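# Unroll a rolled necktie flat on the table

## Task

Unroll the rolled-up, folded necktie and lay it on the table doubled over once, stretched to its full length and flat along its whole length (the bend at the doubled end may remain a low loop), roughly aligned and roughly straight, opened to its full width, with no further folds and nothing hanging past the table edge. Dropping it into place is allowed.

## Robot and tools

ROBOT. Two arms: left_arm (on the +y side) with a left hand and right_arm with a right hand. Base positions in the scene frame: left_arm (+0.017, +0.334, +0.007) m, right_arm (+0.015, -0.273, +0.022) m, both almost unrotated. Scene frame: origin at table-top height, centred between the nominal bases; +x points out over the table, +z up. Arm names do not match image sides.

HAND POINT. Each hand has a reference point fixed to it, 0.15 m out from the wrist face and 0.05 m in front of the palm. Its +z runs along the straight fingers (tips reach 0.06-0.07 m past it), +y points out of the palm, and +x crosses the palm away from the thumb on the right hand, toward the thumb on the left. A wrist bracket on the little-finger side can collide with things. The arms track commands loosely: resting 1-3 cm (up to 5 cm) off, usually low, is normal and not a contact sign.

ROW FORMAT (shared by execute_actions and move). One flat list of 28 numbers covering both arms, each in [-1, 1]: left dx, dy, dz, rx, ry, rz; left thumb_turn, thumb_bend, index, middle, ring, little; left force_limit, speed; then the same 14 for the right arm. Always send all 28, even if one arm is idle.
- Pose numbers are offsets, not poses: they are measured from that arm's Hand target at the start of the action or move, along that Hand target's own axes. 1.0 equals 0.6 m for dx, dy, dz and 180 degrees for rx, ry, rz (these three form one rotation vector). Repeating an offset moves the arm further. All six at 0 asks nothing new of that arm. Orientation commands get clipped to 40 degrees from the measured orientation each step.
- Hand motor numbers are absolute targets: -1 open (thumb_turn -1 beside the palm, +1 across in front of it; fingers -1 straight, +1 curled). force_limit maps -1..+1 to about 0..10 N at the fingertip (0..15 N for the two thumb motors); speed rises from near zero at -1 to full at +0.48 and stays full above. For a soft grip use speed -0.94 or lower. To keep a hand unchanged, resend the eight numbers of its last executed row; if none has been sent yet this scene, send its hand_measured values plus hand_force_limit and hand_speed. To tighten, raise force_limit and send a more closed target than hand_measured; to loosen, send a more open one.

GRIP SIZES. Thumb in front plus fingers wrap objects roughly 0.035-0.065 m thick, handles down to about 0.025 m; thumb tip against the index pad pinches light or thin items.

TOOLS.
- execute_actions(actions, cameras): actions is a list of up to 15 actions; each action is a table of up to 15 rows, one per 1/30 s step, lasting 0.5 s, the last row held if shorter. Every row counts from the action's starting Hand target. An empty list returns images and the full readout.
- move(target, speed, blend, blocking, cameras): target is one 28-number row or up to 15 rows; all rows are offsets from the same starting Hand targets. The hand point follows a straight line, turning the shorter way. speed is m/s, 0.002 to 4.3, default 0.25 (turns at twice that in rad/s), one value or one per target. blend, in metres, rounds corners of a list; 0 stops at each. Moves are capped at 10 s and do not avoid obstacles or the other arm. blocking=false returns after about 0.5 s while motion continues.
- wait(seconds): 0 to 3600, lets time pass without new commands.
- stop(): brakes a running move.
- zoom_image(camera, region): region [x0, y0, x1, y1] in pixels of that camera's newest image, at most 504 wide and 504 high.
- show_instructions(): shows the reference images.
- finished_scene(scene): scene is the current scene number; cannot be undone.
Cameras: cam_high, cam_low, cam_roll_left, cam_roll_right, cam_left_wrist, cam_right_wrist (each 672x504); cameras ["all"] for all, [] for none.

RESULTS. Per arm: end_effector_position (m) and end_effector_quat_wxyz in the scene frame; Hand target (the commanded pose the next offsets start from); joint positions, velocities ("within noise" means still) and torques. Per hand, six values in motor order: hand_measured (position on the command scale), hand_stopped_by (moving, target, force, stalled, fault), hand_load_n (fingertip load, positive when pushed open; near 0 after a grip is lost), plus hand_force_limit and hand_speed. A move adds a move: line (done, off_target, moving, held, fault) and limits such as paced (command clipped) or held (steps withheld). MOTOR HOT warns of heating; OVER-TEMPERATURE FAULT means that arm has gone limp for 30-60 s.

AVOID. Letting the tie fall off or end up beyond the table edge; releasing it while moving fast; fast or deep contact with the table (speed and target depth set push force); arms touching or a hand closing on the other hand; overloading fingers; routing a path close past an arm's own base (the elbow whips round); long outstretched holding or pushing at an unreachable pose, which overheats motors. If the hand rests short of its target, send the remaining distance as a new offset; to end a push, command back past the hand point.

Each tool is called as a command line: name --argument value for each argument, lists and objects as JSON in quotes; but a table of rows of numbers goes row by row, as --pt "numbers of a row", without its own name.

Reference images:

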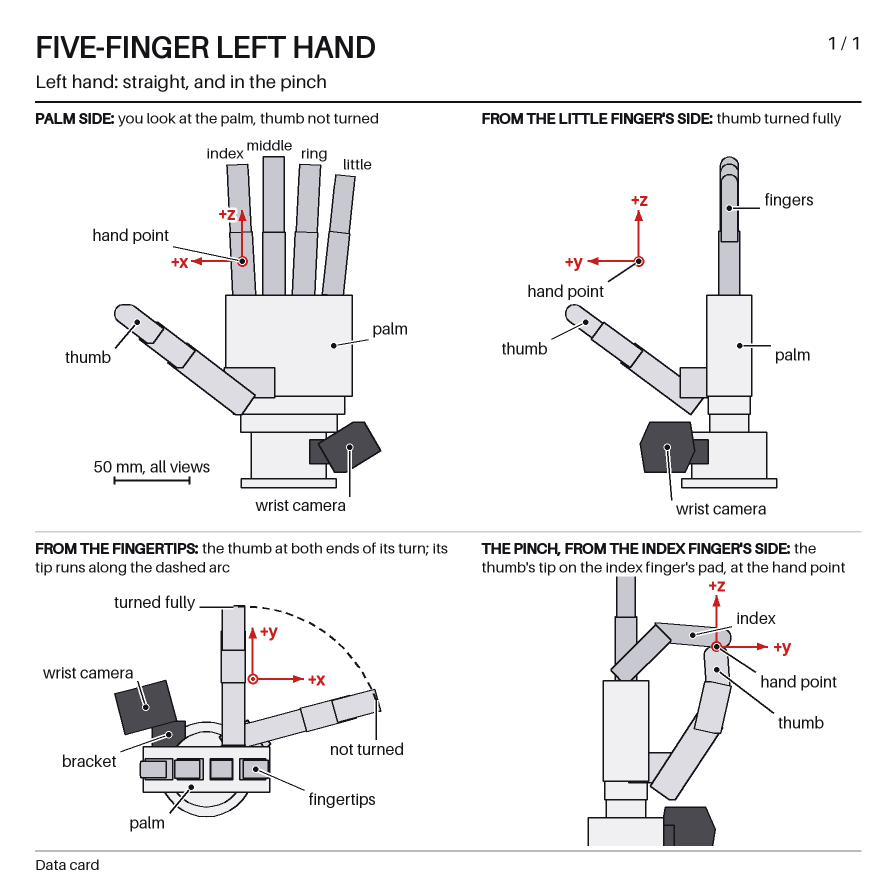

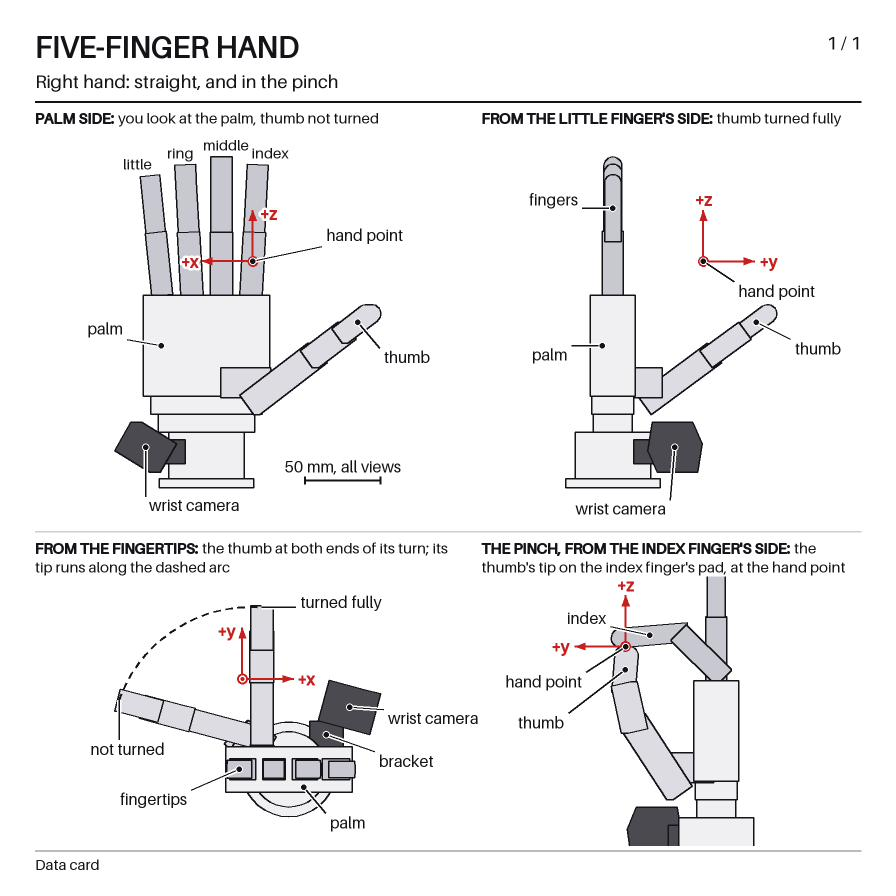

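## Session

execute_actions --actions '[]'

zoom_image --camera "cam_high" --region '[180, 40, 480, 350]'

Scene clock: 0.00 s.
left_arm: end_effector_position=(+0.9636, +0.2337, +0.1884) hand_measured=(-1.000, -1.000, -1.000, -1.000, -1.000, -1.000) hand_load_n=(+0.0, +0.0, +0.0, -0.5, +0.0, +0.0) hand_stopped_by=(target, target, target, target, target, target) hand_force_limit=0.00 hand_speed=-0.80 end_effector_quat_wxyz=(-0.297, +0.680, -0.397, +0.540) | right_arm: end_effector_position=(+0.8590, -0.1475, +0.1508) hand_measured=(-1.000, -1.000, -1.000, -1.000, -1.000, -1.000) hand_load_n=(+0.0, +0.0, +0.0, +0.0, +0.0, +0.0) hand_stopped_by=(target, target, target, target, target, target) hand_force_limit=0.00 hand_speed=-0.80 end_effector_quat_wxyz=(-0.537, +0.682, -0.210, +0.449)
Joint positions: left_arm=[-0.053 2.301 2.072 -0.014 -0.022 -0.545] | right_arm=[0.043 2.162 1.594 0.544 -0.551 -0.41]
Joint velocities: within noise
Joint torques (N m): no reading
Motor temperatures (°C): left_arm=[26 34 27 23 24 24] | right_arm=[24 32 22 24 23 22]
Heat: left arm: hottest shoulder 34 °C; right arm: hottest shoulder 32 °C.
Hand target: left_arm +0.9686, +0.2335, +0.1880; -0.299, +0.678, -0.396, +0.543 | right_arm +0.8648, -0.1474, +0.1594; -0.539, +0.678, -0.205, +0.456
camera_calibration:
cam_left_wrist: T_world_to_cam=[[0.2546, 0.23219, 0.93876, -0.47136], [-0.47329, -0.81662, 0.33034, 0.58378], [0.84331, -0.52841, -0.09802, -0.55629]] pos_world=[0.86543, 0.29222, 0.19512]
cam_right_wrist: T_world_to_cam=[[0.35851, -0.5059, -0.78456, -0.26094], [-0.81165, 0.24627, -0.52969, 0.80667], [0.46119, 0.82669, -0.32232, -0.10827]] pos_world=[0.79822, -0.24117, 0.18766]

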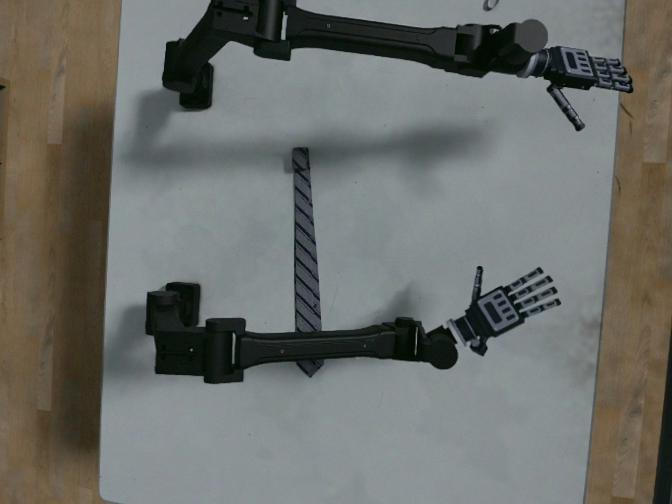

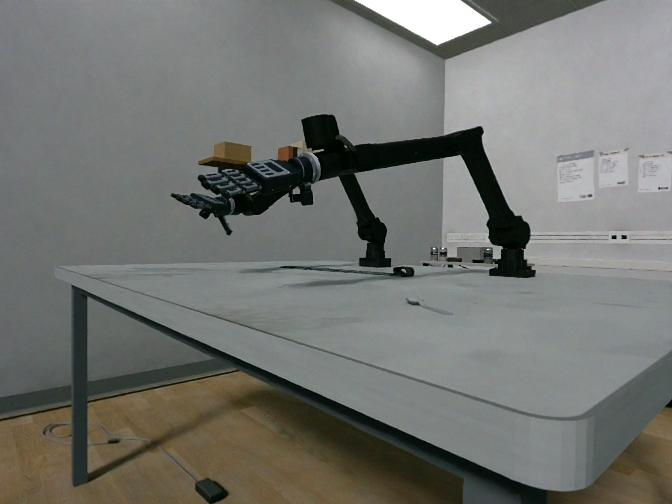

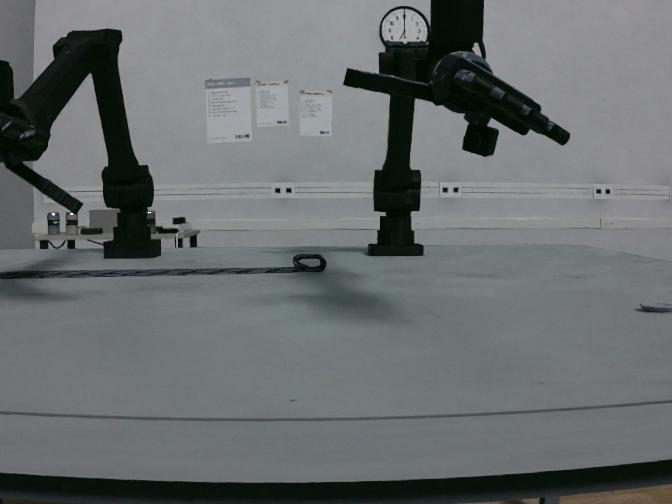

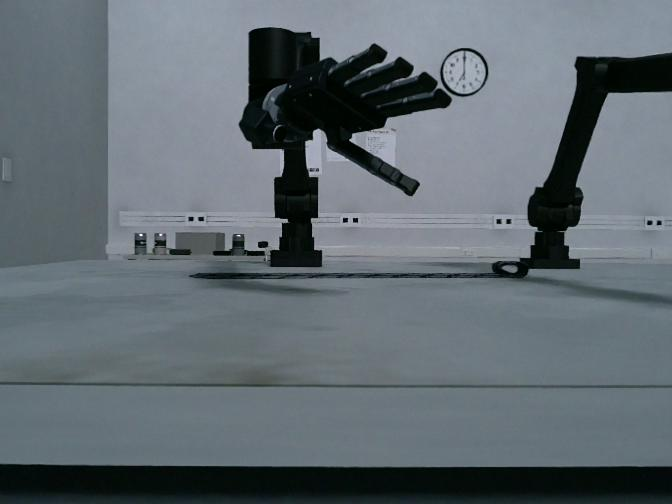

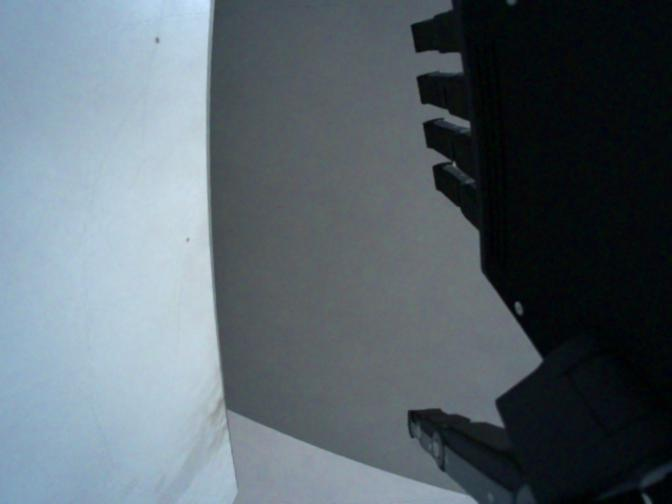

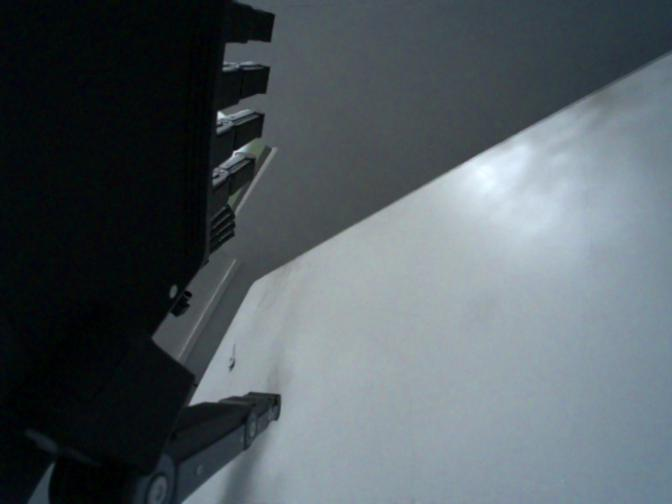

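Scaled by 1.626 from the camera's image (finer frame: 960x720).

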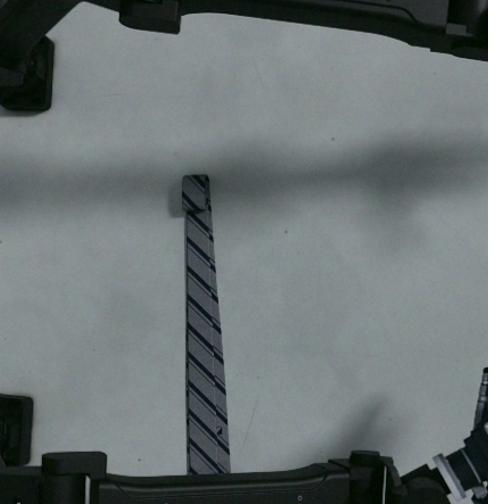

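move --target '[-0.835,-0.525,-0.632,0.111,-0.185,-0.052,-1,-1,-1,-1,-1,-1,0,-0.8,-0.568,-0.354,-0.693,-0.385,-0.326,-0.147,-1,-1,-1,-1,-1,-1,0,-0.8]' --speed 0.35 --cameras '["cam_high","cam_roll_left"]'

zoom_image --camera "cam_roll_left" --region '[210, 180, 360, 290]'

Scene clock: 16.83 s.
left_arm: end_effector_position=(+0.6058, +0.8276, +0.2586) hand_measured=(-1.000, -1.000, -1.000, -1.000, -1.000, -1.000) hand_load_n=(+0.0, +0.0, +0.0, +0.0, +0.0, +0.0) hand_stopped_by=(target, target, target, target, target, target) hand_force_limit=0.00 hand_speed=-0.80 end_effector_quat_wxyz=(-0.450, +0.787, -0.133, +0.401) | right_arm: end_effector_position=(+0.2924, -0.0442, +0.2101) hand_measured=(-1.000, -1.000, -1.000, -1.000, -1.000, -1.000) hand_load_n=(+0.0, -0.5, +0.0, -0.5, +0.0, +0.0) hand_stopped_by=(target, target, target, target, target, target) hand_force_limit=0.00 hand_speed=-0.80 end_effector_quat_wxyz=(+0.005, +1.000, +0.009, -0.008)
Joint positions: left_arm=[0.799 1.774 1.43 0.065 0.122 -0.525] | right_arm=[0.773 1.467 1.311 -1.434 -0.003 -0.834]
Joint torques (N m): left_arm=[-0.21 -17.73 13.07 1.57 0.03 0.19] | right_arm=[0.56 -9.52 9.7 -0.13 0.19 0.03]
Heat: left arm: hottest shoulder 37 °C; right arm: hottest shoulder 33 °C.
Hand target: left_arm +0.6182, +0.8344, +0.2881; -0.465, +0.772, -0.140, +0.409 | right_arm +0.3000, -0.0403, +0.2201; +0.000, +1.000, +0.001, +0.001
Off the commanded pose: left_arm 0.033 m, 3 deg | right_arm 0.013 m, 2 deg.
move: off_target (left_arm, right_arm)

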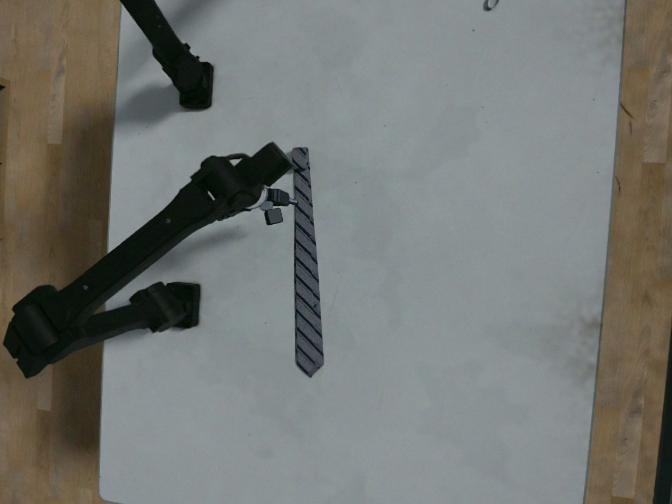

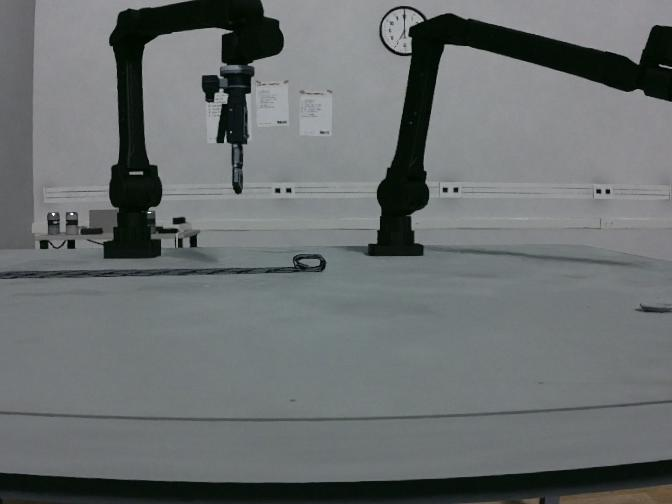

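Scaled by 3.360 from the camera's image (finer frame: 960x720).

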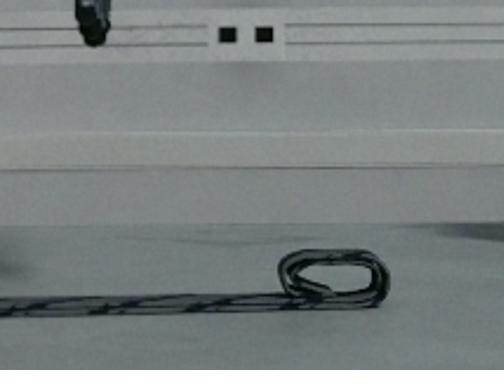

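move --pt "0 0 0 0 0 0 -1 -1 -1 -1 -1 -1 0 -0.8 0.015 -0.05 0.12 0 0 0 -1 -1 -1 -1 -1 -1 0 -0.8" --pt "0 0 0 0 0 0 -1 -1 -1 -1 -1 -1 0 -0.8 0.015 -0.05 0.213 0 0 0 -1 -1 -1 -1 -1 -1 0 -0.8" --pt "0 0 0 0 0 0 -1 -1 -1 -1 -1 -1 0 -0.8 0.015 -0.28 0.213 0 0 0 -1 -1 -1 -1 -1 -1 0 -0.8" --speed '[0.2,0.1,0.07]' --cameras '["cam_high","cam_roll_left"]'

zoom_image --camera "cam_roll_left" --region '[250, 210, 400, 290]'

zoom_image --camera "cam_high" --region '[250, 100, 350, 180]'

Scene clock: 28.00 s.
left_arm: end_effector_position=(+0.6058, +0.8276, +0.2586) hand_measured=(-1.000, -1.000, -1.000, -1.000, -1.000, -1.000) hand_load_n=(-0.5, +0.0, +0.0, +0.0, -0.5, +0.0) hand_stopped_by=(target, target, target, target, target, target) hand_force_limit=0.00 hand_speed=-0.80 end_effector_quat_wxyz=(-0.450, +0.787, -0.133, +0.401) | right_arm: end_effector_position=(+0.3041, +0.1163, +0.0893) hand_measured=(-1.000, -1.000, -1.000, -1.000, -1.000, -1.000) hand_load_n=(+0.0, +0.0, +0.0, +0.0, +0.5, +0.0) hand_stopped_by=(target, target, target, target, target, target) hand_force_limit=0.00 hand_speed=-0.80 end_effector_quat_wxyz=(+0.003, +1.000, +0.003, -0.004)
Joint positions: left_arm=[0.799 1.774 1.43 0.065 0.122 -0.525] | right_arm=[0.971 1.869 1.5 -1.211 -0.002 -0.625]
Joint torques (N m): left_arm=[-0.26 -17.79 13.07 1.58 0.04 0.19] | right_arm=[1.61 -13.74 9.69 -0.09 0.16 0.02]
Motor temperatures (°C): left_arm=[26 37 33 23 24 24] | right_arm=[24 33 25 24 23 22]
Heat: left arm: hottest shoulder 37 °C; right arm: hottest shoulder 33 °C.
Hand target: left_arm +0.6182, +0.8344, +0.2881; -0.465, +0.772, -0.140, +0.409 | right_arm +0.3090, +0.1278, +0.0925; +0.000, +1.000, +0.001, +0.001
Off the commanded pose: left_arm 0.033 m, 3 deg | right_arm 0.013 m, 1 deg.
move: off_target (right_arm)

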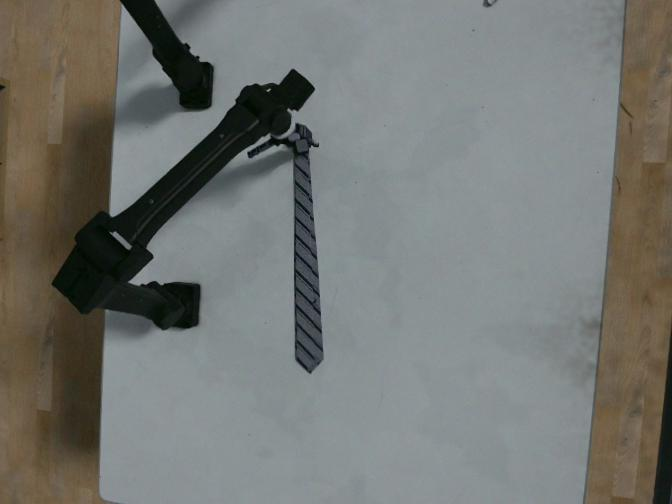

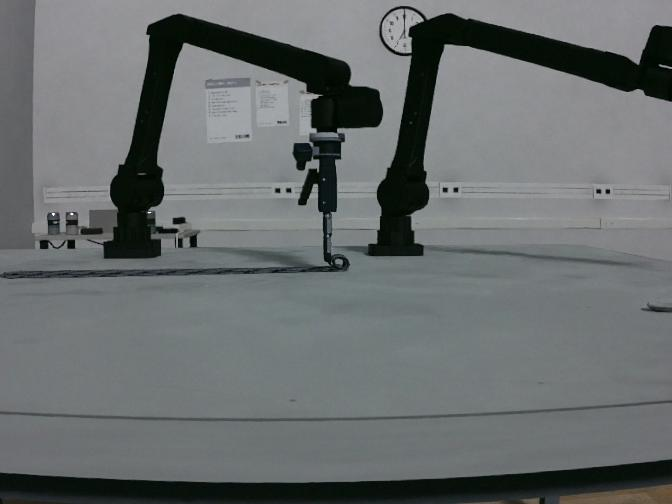

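Scaled by 3.360 from the camera's image (finer frame: 960x720).

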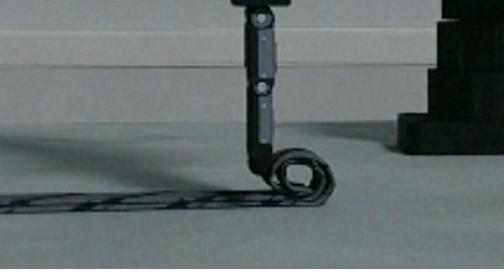

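Scaled by 5.040 from the camera's image (finer frame: 960x720).

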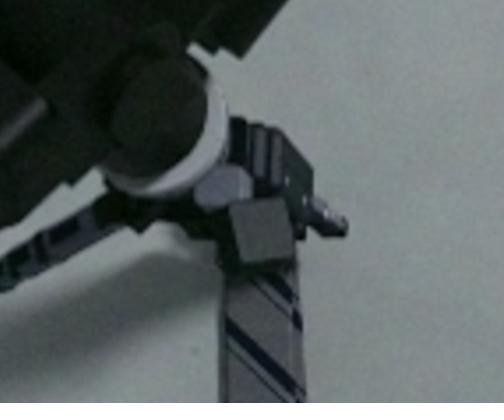

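move --target '[0,0,0,0,0,0,-1,-1,-1,-1,-1,-1,0,-0.8,0,-0.1,0,0,0,0,-1,-1,-1,-1,-1,-1,0,-0.8]' --speed 0.07 --cameras '["cam_high","cam_roll_left"]'

zoom_image --camera "cam_roll_left" --region '[300, 210, 450, 290]'

zoom_image --camera "cam_high" --region '[260, 340, 360, 400]'

Scene clock: 32.77 s.
left_arm: end_effector_position=(+0.6058, +0.8276, +0.2586) hand_measured=(-1.000, -1.000, -1.000, -1.000, -1.000, -1.000) hand_load_n=(+0.0, +0.0, +0.0, +0.0, +0.0, +0.0) hand_stopped_by=(target, target, target, target, target, target) hand_force_limit=0.00 hand_speed=-0.80 end_effector_quat_wxyz=(-0.450, +0.787, -0.133, +0.401) | right_arm: end_effector_position=(+0.3066, +0.1764, +0.0927) hand_measured=(-1.000, -1.000, -1.000, -1.000, -1.000, -1.000) hand_load_n=(+0.0, +0.0, +0.0, +0.0, +0.0, +0.0) hand_stopped_by=(target, target, target, target, target, target) hand_force_limit=0.00 hand_speed=-0.80 end_effector_quat_wxyz=(+0.001, +1.000, +0.003, -0.002)
Joint positions: left_arm=[0.799 1.774 1.43 0.065 0.122 -0.525] | right_arm=[1.025 1.992 1.699 -1.283 -0.002 -0.569]
Joint torques (N m): left_arm=[-0.26 -17.73 13.08 1.57 0.04 0.19] | right_arm=[1.79 -15.33 9.91 0.1 0.14 0.04]
Heat: left arm: hottest shoulder 38 °C; right arm: hottest shoulder 33 °C.
Hand target: left_arm +0.6182, +0.8344, +0.2881; -0.465, +0.772, -0.140, +0.409 | right_arm +0.3089, +0.1879, +0.0926; +0.000, +1.000, +0.001, +0.001
Off the commanded pose: left_arm 0.033 m, 3 deg | right_arm 0.012 m, 0 deg.
move: off_target (right_arm)

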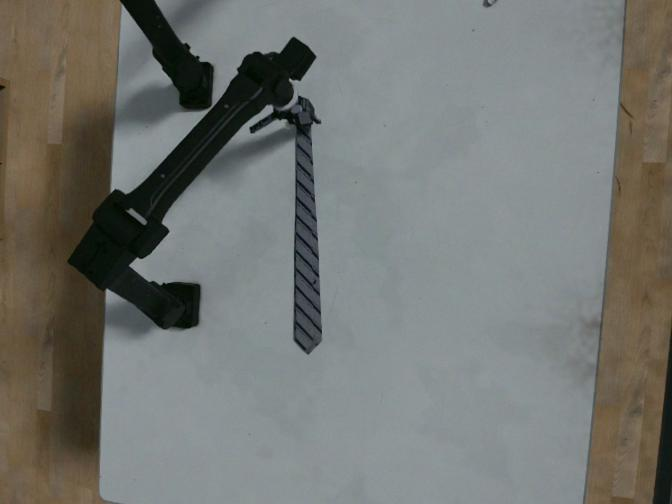

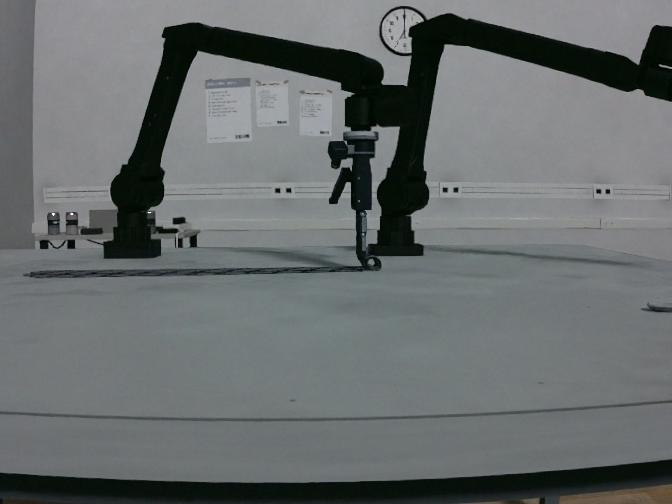

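Scaled by 3.360 from the camera's image (finer frame: 960x720).

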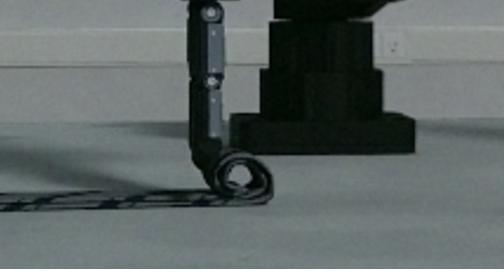

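Scaled by 5.040 from the camera's image (finer frame: 960x720).

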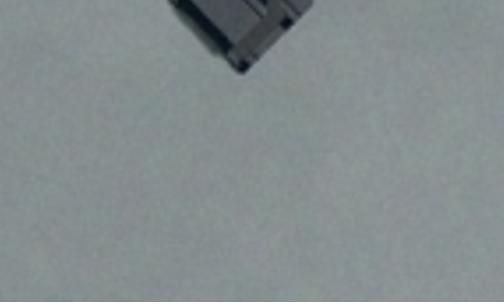

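move --pt "0 0 0 0 0 0 -1 -1 -1 -1 -1 -1 0 -0.8 0 0 -0.08 0 0 0 -1 -1 -1 -1 -1 -1 0 -0.8" --pt "0 0 0 0 0 0 -1 -1 -1 -1 -1 -1 0 -0.8 0 -0.025 -0.08 0 0 0 -1 -1 -1 -1 -1 -1 0 -0.8" --pt "0 0 0 0 0 0 -1 -1 -1 -1 -1 -1 0 -0.8 0 -0.025 -0.012 0 0 0 -1 -1 -1 -1 -1 -1 0 -0.8" --pt "0 0 0 0 0 0 -1 -1 -1 -1 -1 -1 0 -0.8 0 -0.12 -0.012 0 0 0 -1 -1 -1 -1 -1 -1 0 -0.8" --speed '[0.15,0.1,0.06,0.07]' --cameras '["cam_high","cam_roll_left"]'

zoom_image --camera "cam_roll_left" --region '[300, 210, 450, 290]'

Scene clock: 48.37 s.
left_arm: end_effector_position=(+0.6058, +0.8276, +0.2586) hand_measured=(-1.000, -1.000, -1.000, -1.000, -1.000, -1.000) hand_load_n=(+0.0, +0.0, +0.0, +0.0, +0.0, +0.0) hand_stopped_by=(target, target, target, target, target, target) hand_force_limit=0.00 hand_speed=-0.80 end_effector_quat_wxyz=(-0.450, +0.787, -0.133, +0.401) | right_arm: end_effector_position=(+0.3062, +0.2495, +0.0983) hand_measured=(-1.000, -1.000, -1.000, -1.000, -1.000, -1.000) hand_load_n=(+0.0, +0.0, +0.0, +0.0, +0.0, +0.0) hand_stopped_by=(target, target, target, target, target, target) hand_force_limit=0.00 hand_speed=-0.80 end_effector_quat_wxyz=(+0.004, +1.000, +0.004, -0.003)
Joint positions: left_arm=[0.799 1.774 1.43 0.065 0.122 -0.525] | right_arm=[1.085 2.17 2.008 -1.419 -0.002 -0.512]
Joint torques (N m): left_arm=[-0.21 -17.85 13.07 1.55 0.03 0.19] | right_arm=[1.49 -17.61 10.39 -0.13 0.14 0.05]
Heat: left arm: hottest shoulder 38 °C; right arm: hottest shoulder 34 °C.
Hand target: left_arm +0.6182, +0.8344, +0.2881; -0.465, +0.772, -0.140, +0.409 | right_arm +0.3087, +0.2598, +0.0998; +0.000, +1.000, +0.001, +0.001
Off the commanded pose: left_arm 0.033 m, 3 deg | right_arm 0.011 m, 1 deg.
move: off_target (right_arm)

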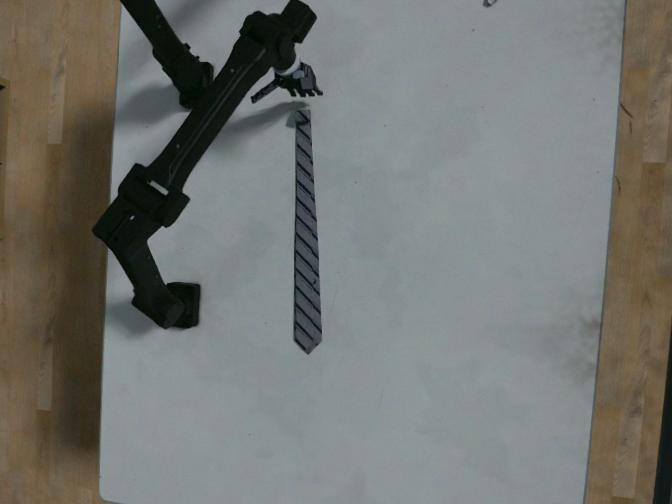

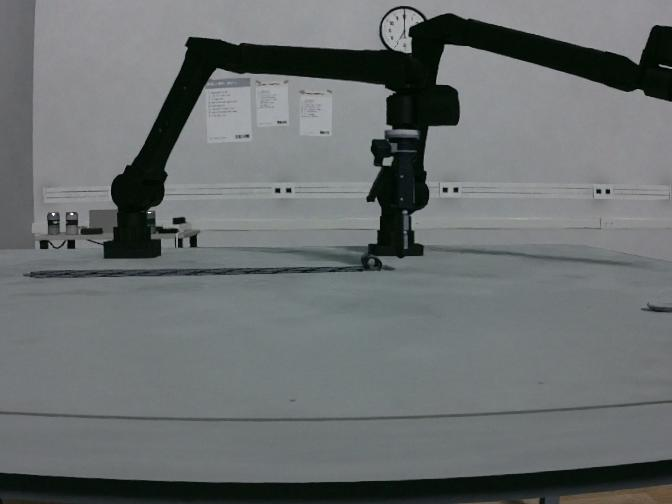

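Scaled by 3.360 from the camera's image (finer frame: 960x720).

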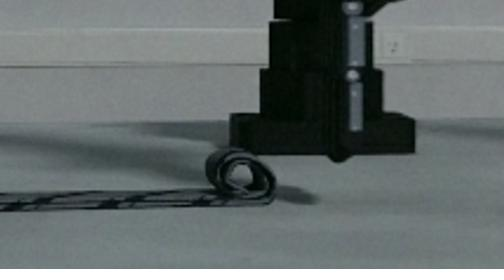

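move --pt "0 0 0 0 0 0 -1 -1 -1 -1 -1 -1 0 -0.8 0 0 -0.08 0 0 0 -1 -1 -1 -1 -1 -1 0 -0.8" --pt "0 0 0 0 0 0 -1 -1 -1 -1 -1 -1 0 -0.8 0 0.18 -0.08 0 0 0 -1 -1 -1 -1 -1 -1 0 -0.8" --pt "0 0 0 0 0 0 -1 -1 -1 -1 -1 -1 0 -0.8 0 0.18 0.012 0 0 0 -1 -1 -1 -1 -1 -1 0 -0.8" --pt "0 0 0 0 0 0 -1 -1 -1 -1 -1 -1 0 -0.8 0 0.05 -0.002 0 0 0 -1 -1 -1 -1 -1 -1 0 -0.8" --speed '[0.15,0.2,0.08,0.07]' --cameras '["cam_high","cam_roll_left"]'

zoom_image --camera "cam_roll_left" --region '[300, 210, 450, 290]'

Scene clock: 60.97 s.
left_arm: end_effector_position=(+0.6058, +0.8276, +0.2586) hand_measured=(-1.000, -1.000, -1.000, -1.000, -1.000, -1.000) hand_load_n=(+0.0, +0.0, +0.0, +0.0, +0.0, +0.0) hand_stopped_by=(target, target, target, target, target, target) hand_force_limit=0.00 hand_speed=-0.80 end_effector_quat_wxyz=(-0.450, +0.787, -0.133, +0.401) | right_arm: end_effector_position=(+0.3061, +0.2184, +0.0978) hand_measured=(-1.000, -1.000, -1.000, -1.000, -1.000, -1.000) hand_load_n=(+0.0, +0.0, +0.0, +0.0, +0.0, +0.0) hand_stopped_by=(target, target, target, target, target, target) hand_force_limit=0.00 hand_speed=-0.80 end_effector_quat_wxyz=(+0.005, +1.000, +0.003, -0.003)
Joint positions: left_arm=[0.799 1.774 1.43 0.065 0.122 -0.525] | right_arm=[1.062 2.091 1.873 -1.365 -0.001 -0.534]
Joint torques (N m): left_arm=[-0.26 -17.79 13.07 1.58 0.03 0.19] | right_arm=[1.49 -17.03 10.19 -0.13 0.11 0.05]
Motor temperatures (°C): left_arm=[26 38 38 23 23 24] | right_arm=[24 35 26 24 22 22]
Heat: left arm: hottest shoulder 38 °C; right arm: hottest shoulder 35 °C.
Hand target: left_arm +0.6182, +0.8344, +0.2881; -0.465, +0.772, -0.140, +0.409 | right_arm +0.3088, +0.2299, +0.1010; +0.000, +1.000, +0.001, +0.001
Off the commanded pose: left_arm 0.033 m, 3 deg | right_arm 0.012 m, 1 deg.
move: off_target (right_arm)

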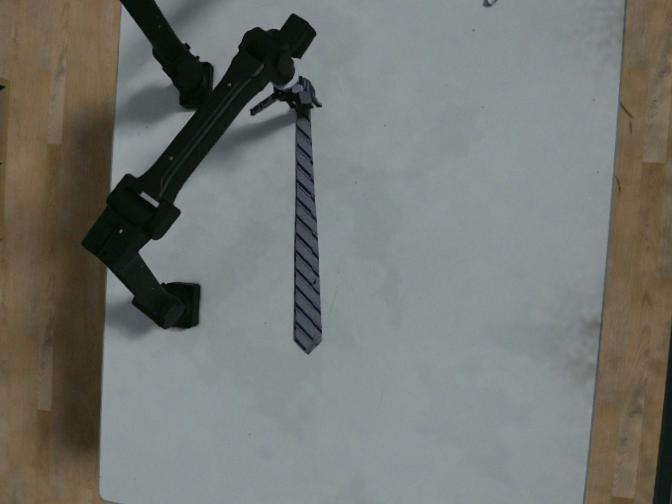

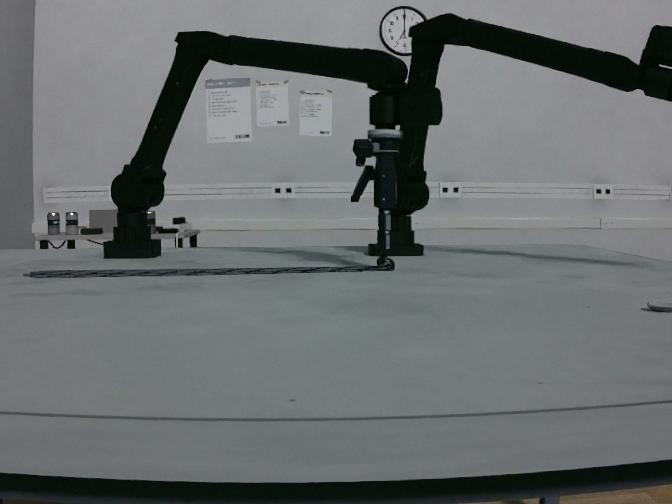

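Scaled by 3.360 from the camera's image (finer frame: 960x720).

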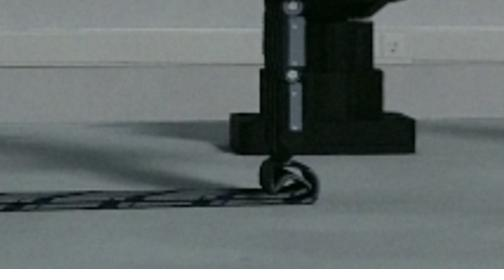

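move --target '[0,0,0,0,0,0,-1,-1,-1,-1,-1,-1,0,-0.8,0,-0.06,0,0,0,0,-1,-1,-1,-1,-1,-1,0,-0.8]' --speed 0.07 --cameras '["cam_high","cam_roll_left"]'

zoom_image --camera "cam_roll_left" --region '[300, 210, 450, 290]'

Scene clock: 65.07 s.
left_arm: end_effector_position=(+0.6058, +0.8276, +0.2586) hand_measured=(-1.000, -1.000, -1.000, -1.000, -1.000, -1.000) hand_load_n=(+0.0, +0.0, -0.5, +0.0, +0.0, +0.0) hand_stopped_by=(target, target, target, target, target, target) hand_force_limit=0.00 hand_speed=-0.80 end_effector_quat_wxyz=(-0.450, +0.787, -0.133, +0.401) | right_arm: end_effector_position=(+0.3057, +0.2555, +0.0975) hand_measured=(-1.000, -1.000, -1.000, -1.000, -1.000, -1.000) hand_load_n=(+0.0, +0.0, +0.0, +0.0, +0.0, +0.0) hand_stopped_by=(target, target, target, target, target, target) hand_force_limit=0.00 hand_speed=-0.80 end_effector_quat_wxyz=(+0.006, +1.000, +0.005, -0.003)
Joint positions: left_arm=[0.799 1.774 1.43 0.065 0.122 -0.525] | right_arm=[1.09 2.19 2.04 -1.434 -0.001 -0.508]
Joint torques (N m): left_arm=[-0.26 -17.79 13.07 1.57 0.04 0.19] | right_arm=[1.08 -18.02 10.4 -0.14 0.1 0.06]
Heat: left arm: hottest shoulder 38 °C; right arm: hottest shoulder 35 °C.
Hand target: left_arm +0.6182, +0.8344, +0.2881; -0.465, +0.772, -0.140, +0.409 | right_arm +0.3089, +0.2659, +0.1010; +0.000, +1.000, +0.001, +0.001
Off the commanded pose: left_arm 0.033 m, 3 deg | right_arm 0.011 m, 1 deg.
move: off_target (right_arm)

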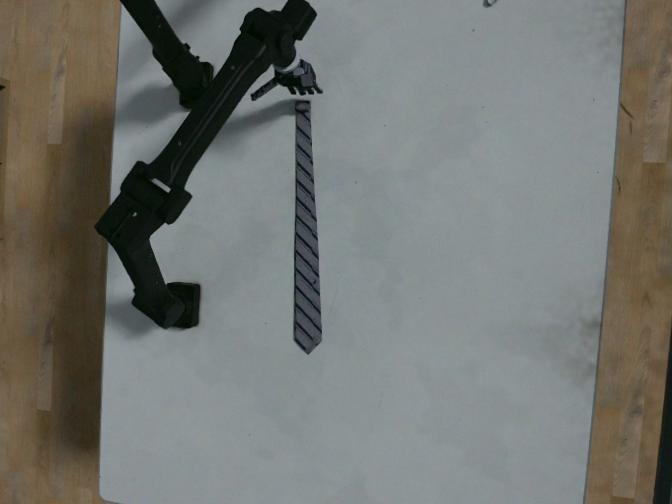

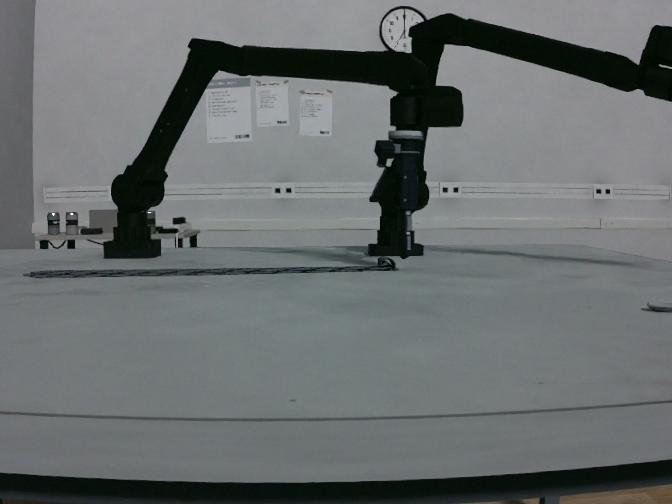

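Scaled by 3.360 from the camera's image (finer frame: 960x720).

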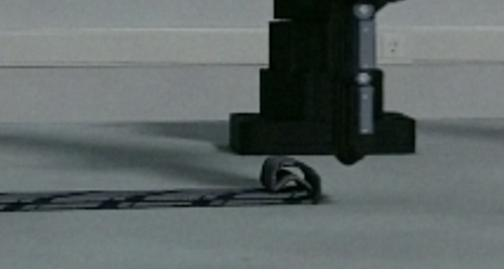

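move --pt "0 0 0 0 0 0 -1 -1 -1 -1 -1 -1 0 -0.8 0 0 -0.08 0 0 0 -1 -1 -1 -1 -1 -1 0 -0.8" --pt "0 0 0 0 0 0 -1 -1 -1 -1 -1 -1 0 -0.8 0 0.15 -0.08 0 0 0 -1 -1 -1 -1 -1 -1 0 -0.8" --pt "0 0 0 0 0 0 -1 -1 -1 -1 -1 -1 0 -0.8 0 0.15 0.018 0 0 0 -1 -1 -1 -1 -1 -1 0 -0.8" --pt "0 0 0 0 0 0 -1 -1 -1 -1 -1 -1 0 -0.8 0 -0.01 0.008 0 0 0 -1 -1 -1 -1 -1 -1 0 -0.8" --speed '[0.15,0.2,0.08,0.07]' --cameras '["cam_high","cam_roll_left"]'

zoom_image --camera "cam_roll_left" --region '[300, 210, 450, 290]'

Scene clock: 77.33 s.
left_arm: end_effector_position=(+0.6058, +0.8276, +0.2586) hand_measured=(-1.000, -1.000, -1.000, -1.000, -1.000, -1.000) hand_load_n=(-0.5, +0.0, +0.0, +0.0, +0.0, +0.0) hand_stopped_by=(target, target, target, target, target, target) hand_force_limit=0.00 hand_speed=-0.80 end_effector_quat_wxyz=(-0.450, +0.787, -0.133, +0.401) | right_arm: end_effector_position=(+0.3064, +0.2610, +0.0938) hand_measured=(-1.000, -1.000, -1.000, -1.000, -1.000, -1.000) hand_load_n=(+0.0, +0.0, +0.0, +0.0, +0.0, +0.0) hand_stopped_by=(target, target, target, target, target, target) hand_force_limit=0.00 hand_speed=-0.80 end_effector_quat_wxyz=(+0.005, +1.000, +0.004, -0.003)
Joint positions: left_arm=[0.799 1.774 1.43 0.065 0.122 -0.525] | right_arm=[1.093 2.207 2.061 -1.436 0 -0.504]
Joint torques (N m): left_arm=[-0.21 -17.79 13.07 1.55 0.04 0.19] | right_arm=[1.61 -18.32 10.51 -0.17 0.06 0.03]
Heat: left arm: hottest shoulder 39 °C; right arm: hottest shoulder 36 °C.
Hand target: left_arm +0.6182, +0.8344, +0.2881; -0.465, +0.772, -0.140, +0.409 | right_arm +0.3086, +0.2719, +0.0962; +0.000, +1.000, +0.001, +0.001
Off the commanded pose: left_arm 0.033 m, 3 deg | right_arm 0.011 m, 1 deg.
move: off_target (right_arm)

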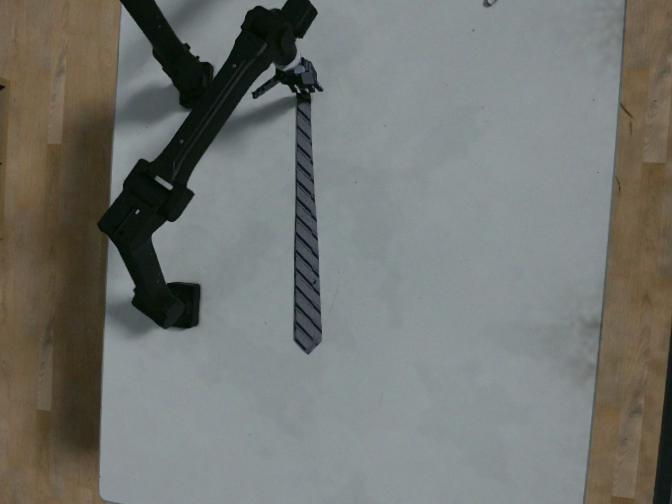

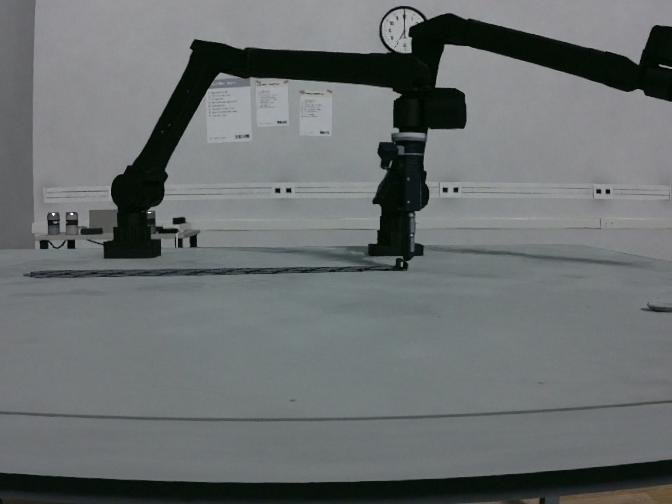

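Scaled by 3.360 from the camera's image (finer frame: 960x720).

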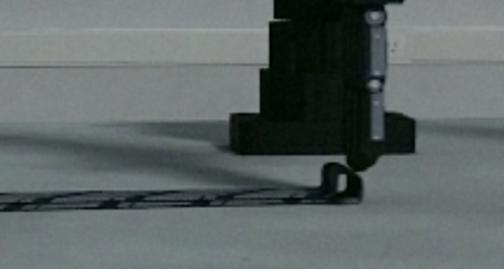

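move --pt "0 0 0 0 0 0 -1 -1 -1 -1 -1 -1 0 -0.8 0 0 -0.08 0 0 0 -1 -1 -1 -1 -1 -1 0 -0.8" --pt "0 0 0 0 0 0 -1 -1 -1 -1 -1 -1 0 -0.8 0 0.13 -0.08 0 0 0 -1 -1 -1 -1 -1 -1 0 -0.8" --pt "0 0 0 0 0 0 -1 -1 -1 -1 -1 -1 0 -0.8 0 0.13 0.02 0 0 0 -1 -1 -1 -1 -1 -1 0 -0.8" --pt "0 0 0 0 0 0 -1 -1 -1 -1 -1 -1 0 -0.8 0 -0.04 0.009 0 0 0 -1 -1 -1 -1 -1 -1 0 -0.8" --speed '[0.15,0.2,0.08,0.07]' --cameras '["cam_high","cam_roll_left"]'

zoom_image --camera "cam_roll_left" --region '[340, 230, 440, 290]'

zoom_image --camera "cam_high" --region '[260, 60, 360, 140]'

Scene clock: 88.87 s.
left_arm: end_effector_position=(+0.6058, +0.8276, +0.2586) hand_measured=(-1.000, -1.000, -1.000, -1.000, -1.000, -1.000) hand_load_n=(-0.5, +0.0, -0.5, +0.0, +0.0, +0.0) hand_stopped_by=(target, target, target, target, target, target) hand_force_limit=0.00 hand_speed=-0.80 end_effector_quat_wxyz=(-0.450, +0.787, -0.133, +0.401) | right_arm: end_effector_position=(+0.3072, +0.2856, +0.0893) hand_measured=(-1.000, -1.000, -1.000, -1.000, -1.000, -1.000) hand_load_n=(+0.0, +0.0, +0.0, +0.0, +0.0, -0.5) hand_stopped_by=(target, target, target, target, target, target) hand_force_limit=0.00 hand_speed=-0.80 end_effector_quat_wxyz=(+0.005, +1.000, +0.004, -0.002)
Joint positions: left_arm=[0.799 1.774 1.43 0.065 0.122 -0.525] | right_arm=[1.109 2.285 2.185 -1.483 0.001 -0.488]
Joint torques (N m): left_arm=[-0.26 -17.85 13.07 1.57 0.04 0.19] | right_arm=[1.55 -18.78 10.58 -0.21 0.04 0.04]
Heat: left arm: hottest elbow 40 °C; right arm: hottest shoulder 36 °C.
Hand target: left_arm +0.6182, +0.8344, +0.2881; -0.465, +0.772, -0.140, +0.409 | right_arm +0.3088, +0.2958, +0.0909; +0.000, +1.000, +0.001, +0.001
Off the commanded pose: left_arm 0.033 m, 3 deg | right_arm 0.011 m, 1 deg.
move: off_target (right_arm)

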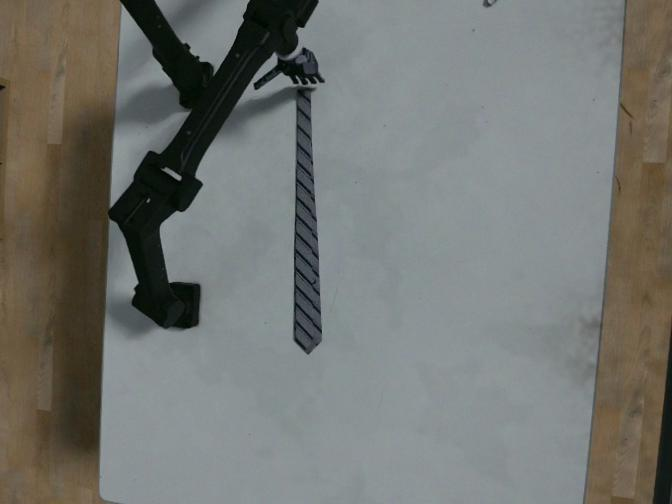

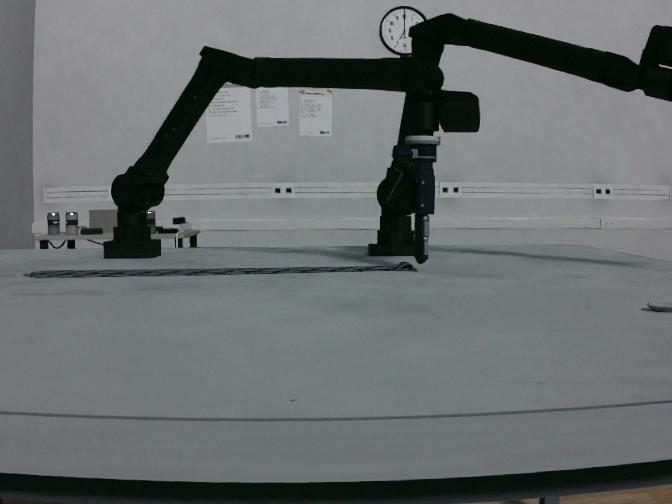

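Scaled by 5.040 from the camera's image (finer frame: 960x720).

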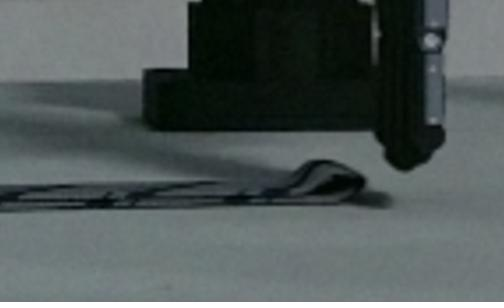

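Scaled by 5.040 from the camera's image (finer frame: 960x720).

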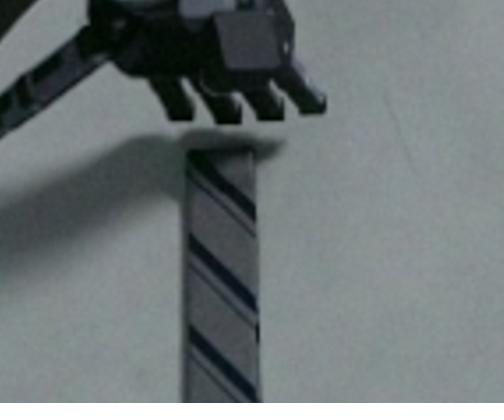

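move --pt "0 0 0 0 0 0 -1 -1 -1 -1 -1 -1 0 -0.8 0 0 -0.25 0 0 0 -1 -1 -1 -1 -1 -1 0 -0.8" --pt "0 0 0 0 0 0 -1 -1 -1 -1 -1 -1 0 -0.8 -0.05 0.5 -0.25 0 0 0 -1 -1 -1 -1 -1 -1 0 -0.8" --speed '[0.15,0.3]' --cameras '["cam_high","cam_roll_left","cam_roll_right"]'

zoom_image --camera "cam_roll_left" --region '[340, 230, 440, 290]'

zoom_image --camera "cam_high" --region '[180, 60, 480, 370]'

Scene clock: 98.03 s.
left_arm: end_effector_position=(+0.6058, +0.8276, +0.2586) hand_measured=(-1.000, -1.000, -1.000, -1.000, -1.000, -1.000) hand_load_n=(+0.0, +0.0, +0.0, +0.0, +0.0, +0.0) hand_stopped_by=(target, target, target, target, target, target) hand_force_limit=0.00 hand_speed=-0.80 end_effector_quat_wxyz=(-0.450, +0.787, -0.133, +0.401) | right_arm: end_effector_position=(+0.2777, -0.0071, +0.2424) hand_measured=(-1.000, -1.000, -1.000, -1.000, -1.000, -1.000) hand_load_n=(+0.0, +0.0, +0.0, +0.0, +0.0, -0.5) hand_stopped_by=(target, target, target, target, target, target) hand_force_limit=0.00 hand_speed=-0.80 end_effector_quat_wxyz=(+0.002, +1.000, -0.007, -0.001)
Joint positions: left_arm=[0.799 1.774 1.43 0.065 0.122 -0.525] | right_arm=[0.855 1.49 1.424 -1.508 0.001 -0.72]
Joint torques (N m): left_arm=[-0.21 -17.79 13.07 1.58 0.04 0.19] | right_arm=[1.49 -9.99 7.25 0.68 0.04 -0.18]
Heat: left arm: hottest elbow 41 °C; right arm: hottest shoulder 36 °C.
Hand target: left_arm +0.6182, +0.8344, +0.2881; -0.465, +0.772, -0.140, +0.409 | right_arm +0.2790, -0.0043, +0.2406; +0.000, +1.000, +0.001, +0.001
Off the commanded pose: left_arm 0.033 m, 3 deg | right_arm 0.004 m, 1 deg.
move: done

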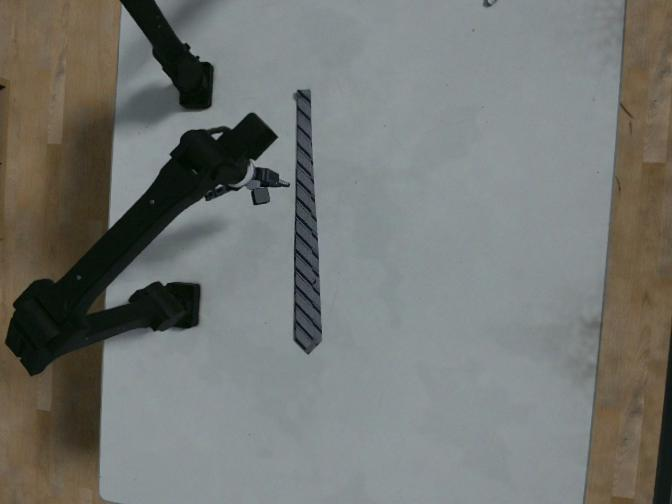

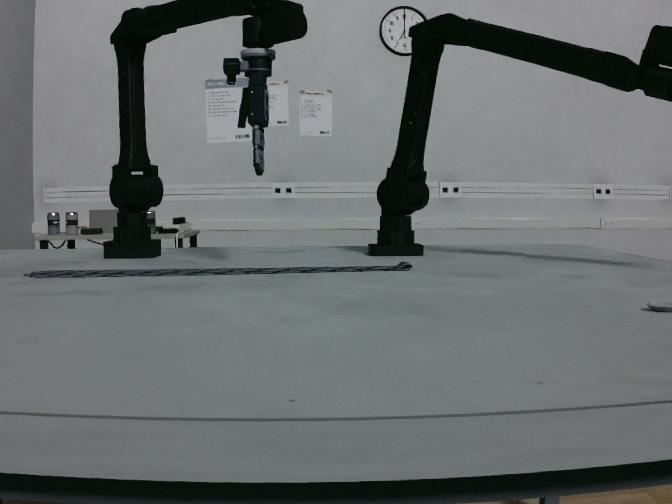

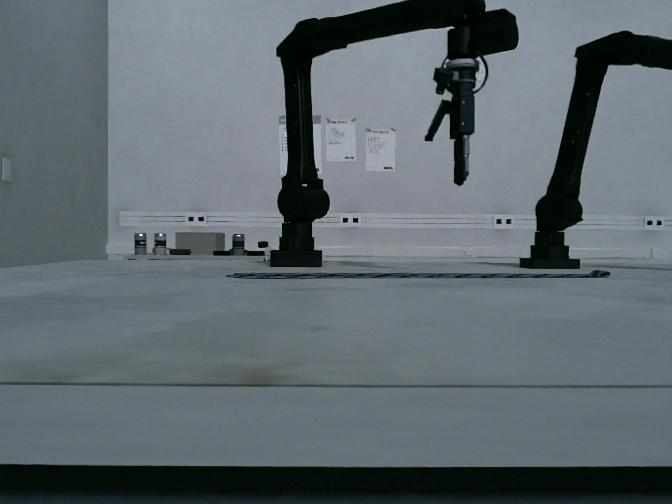

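Scaled by 5.040 from the camera's image (finer frame: 960x720).

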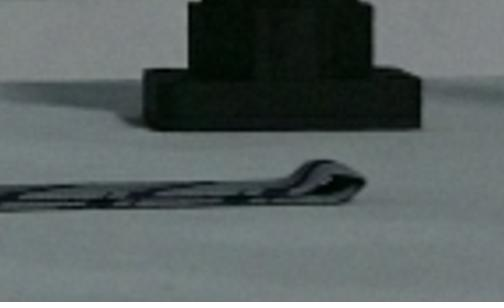

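Scaled by 1.626 from the camera's image (finer frame: 960x720).

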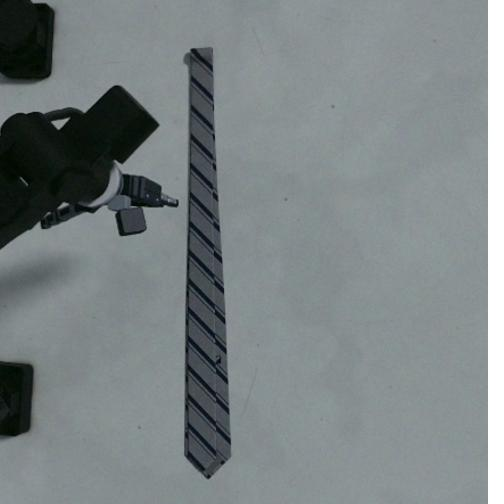

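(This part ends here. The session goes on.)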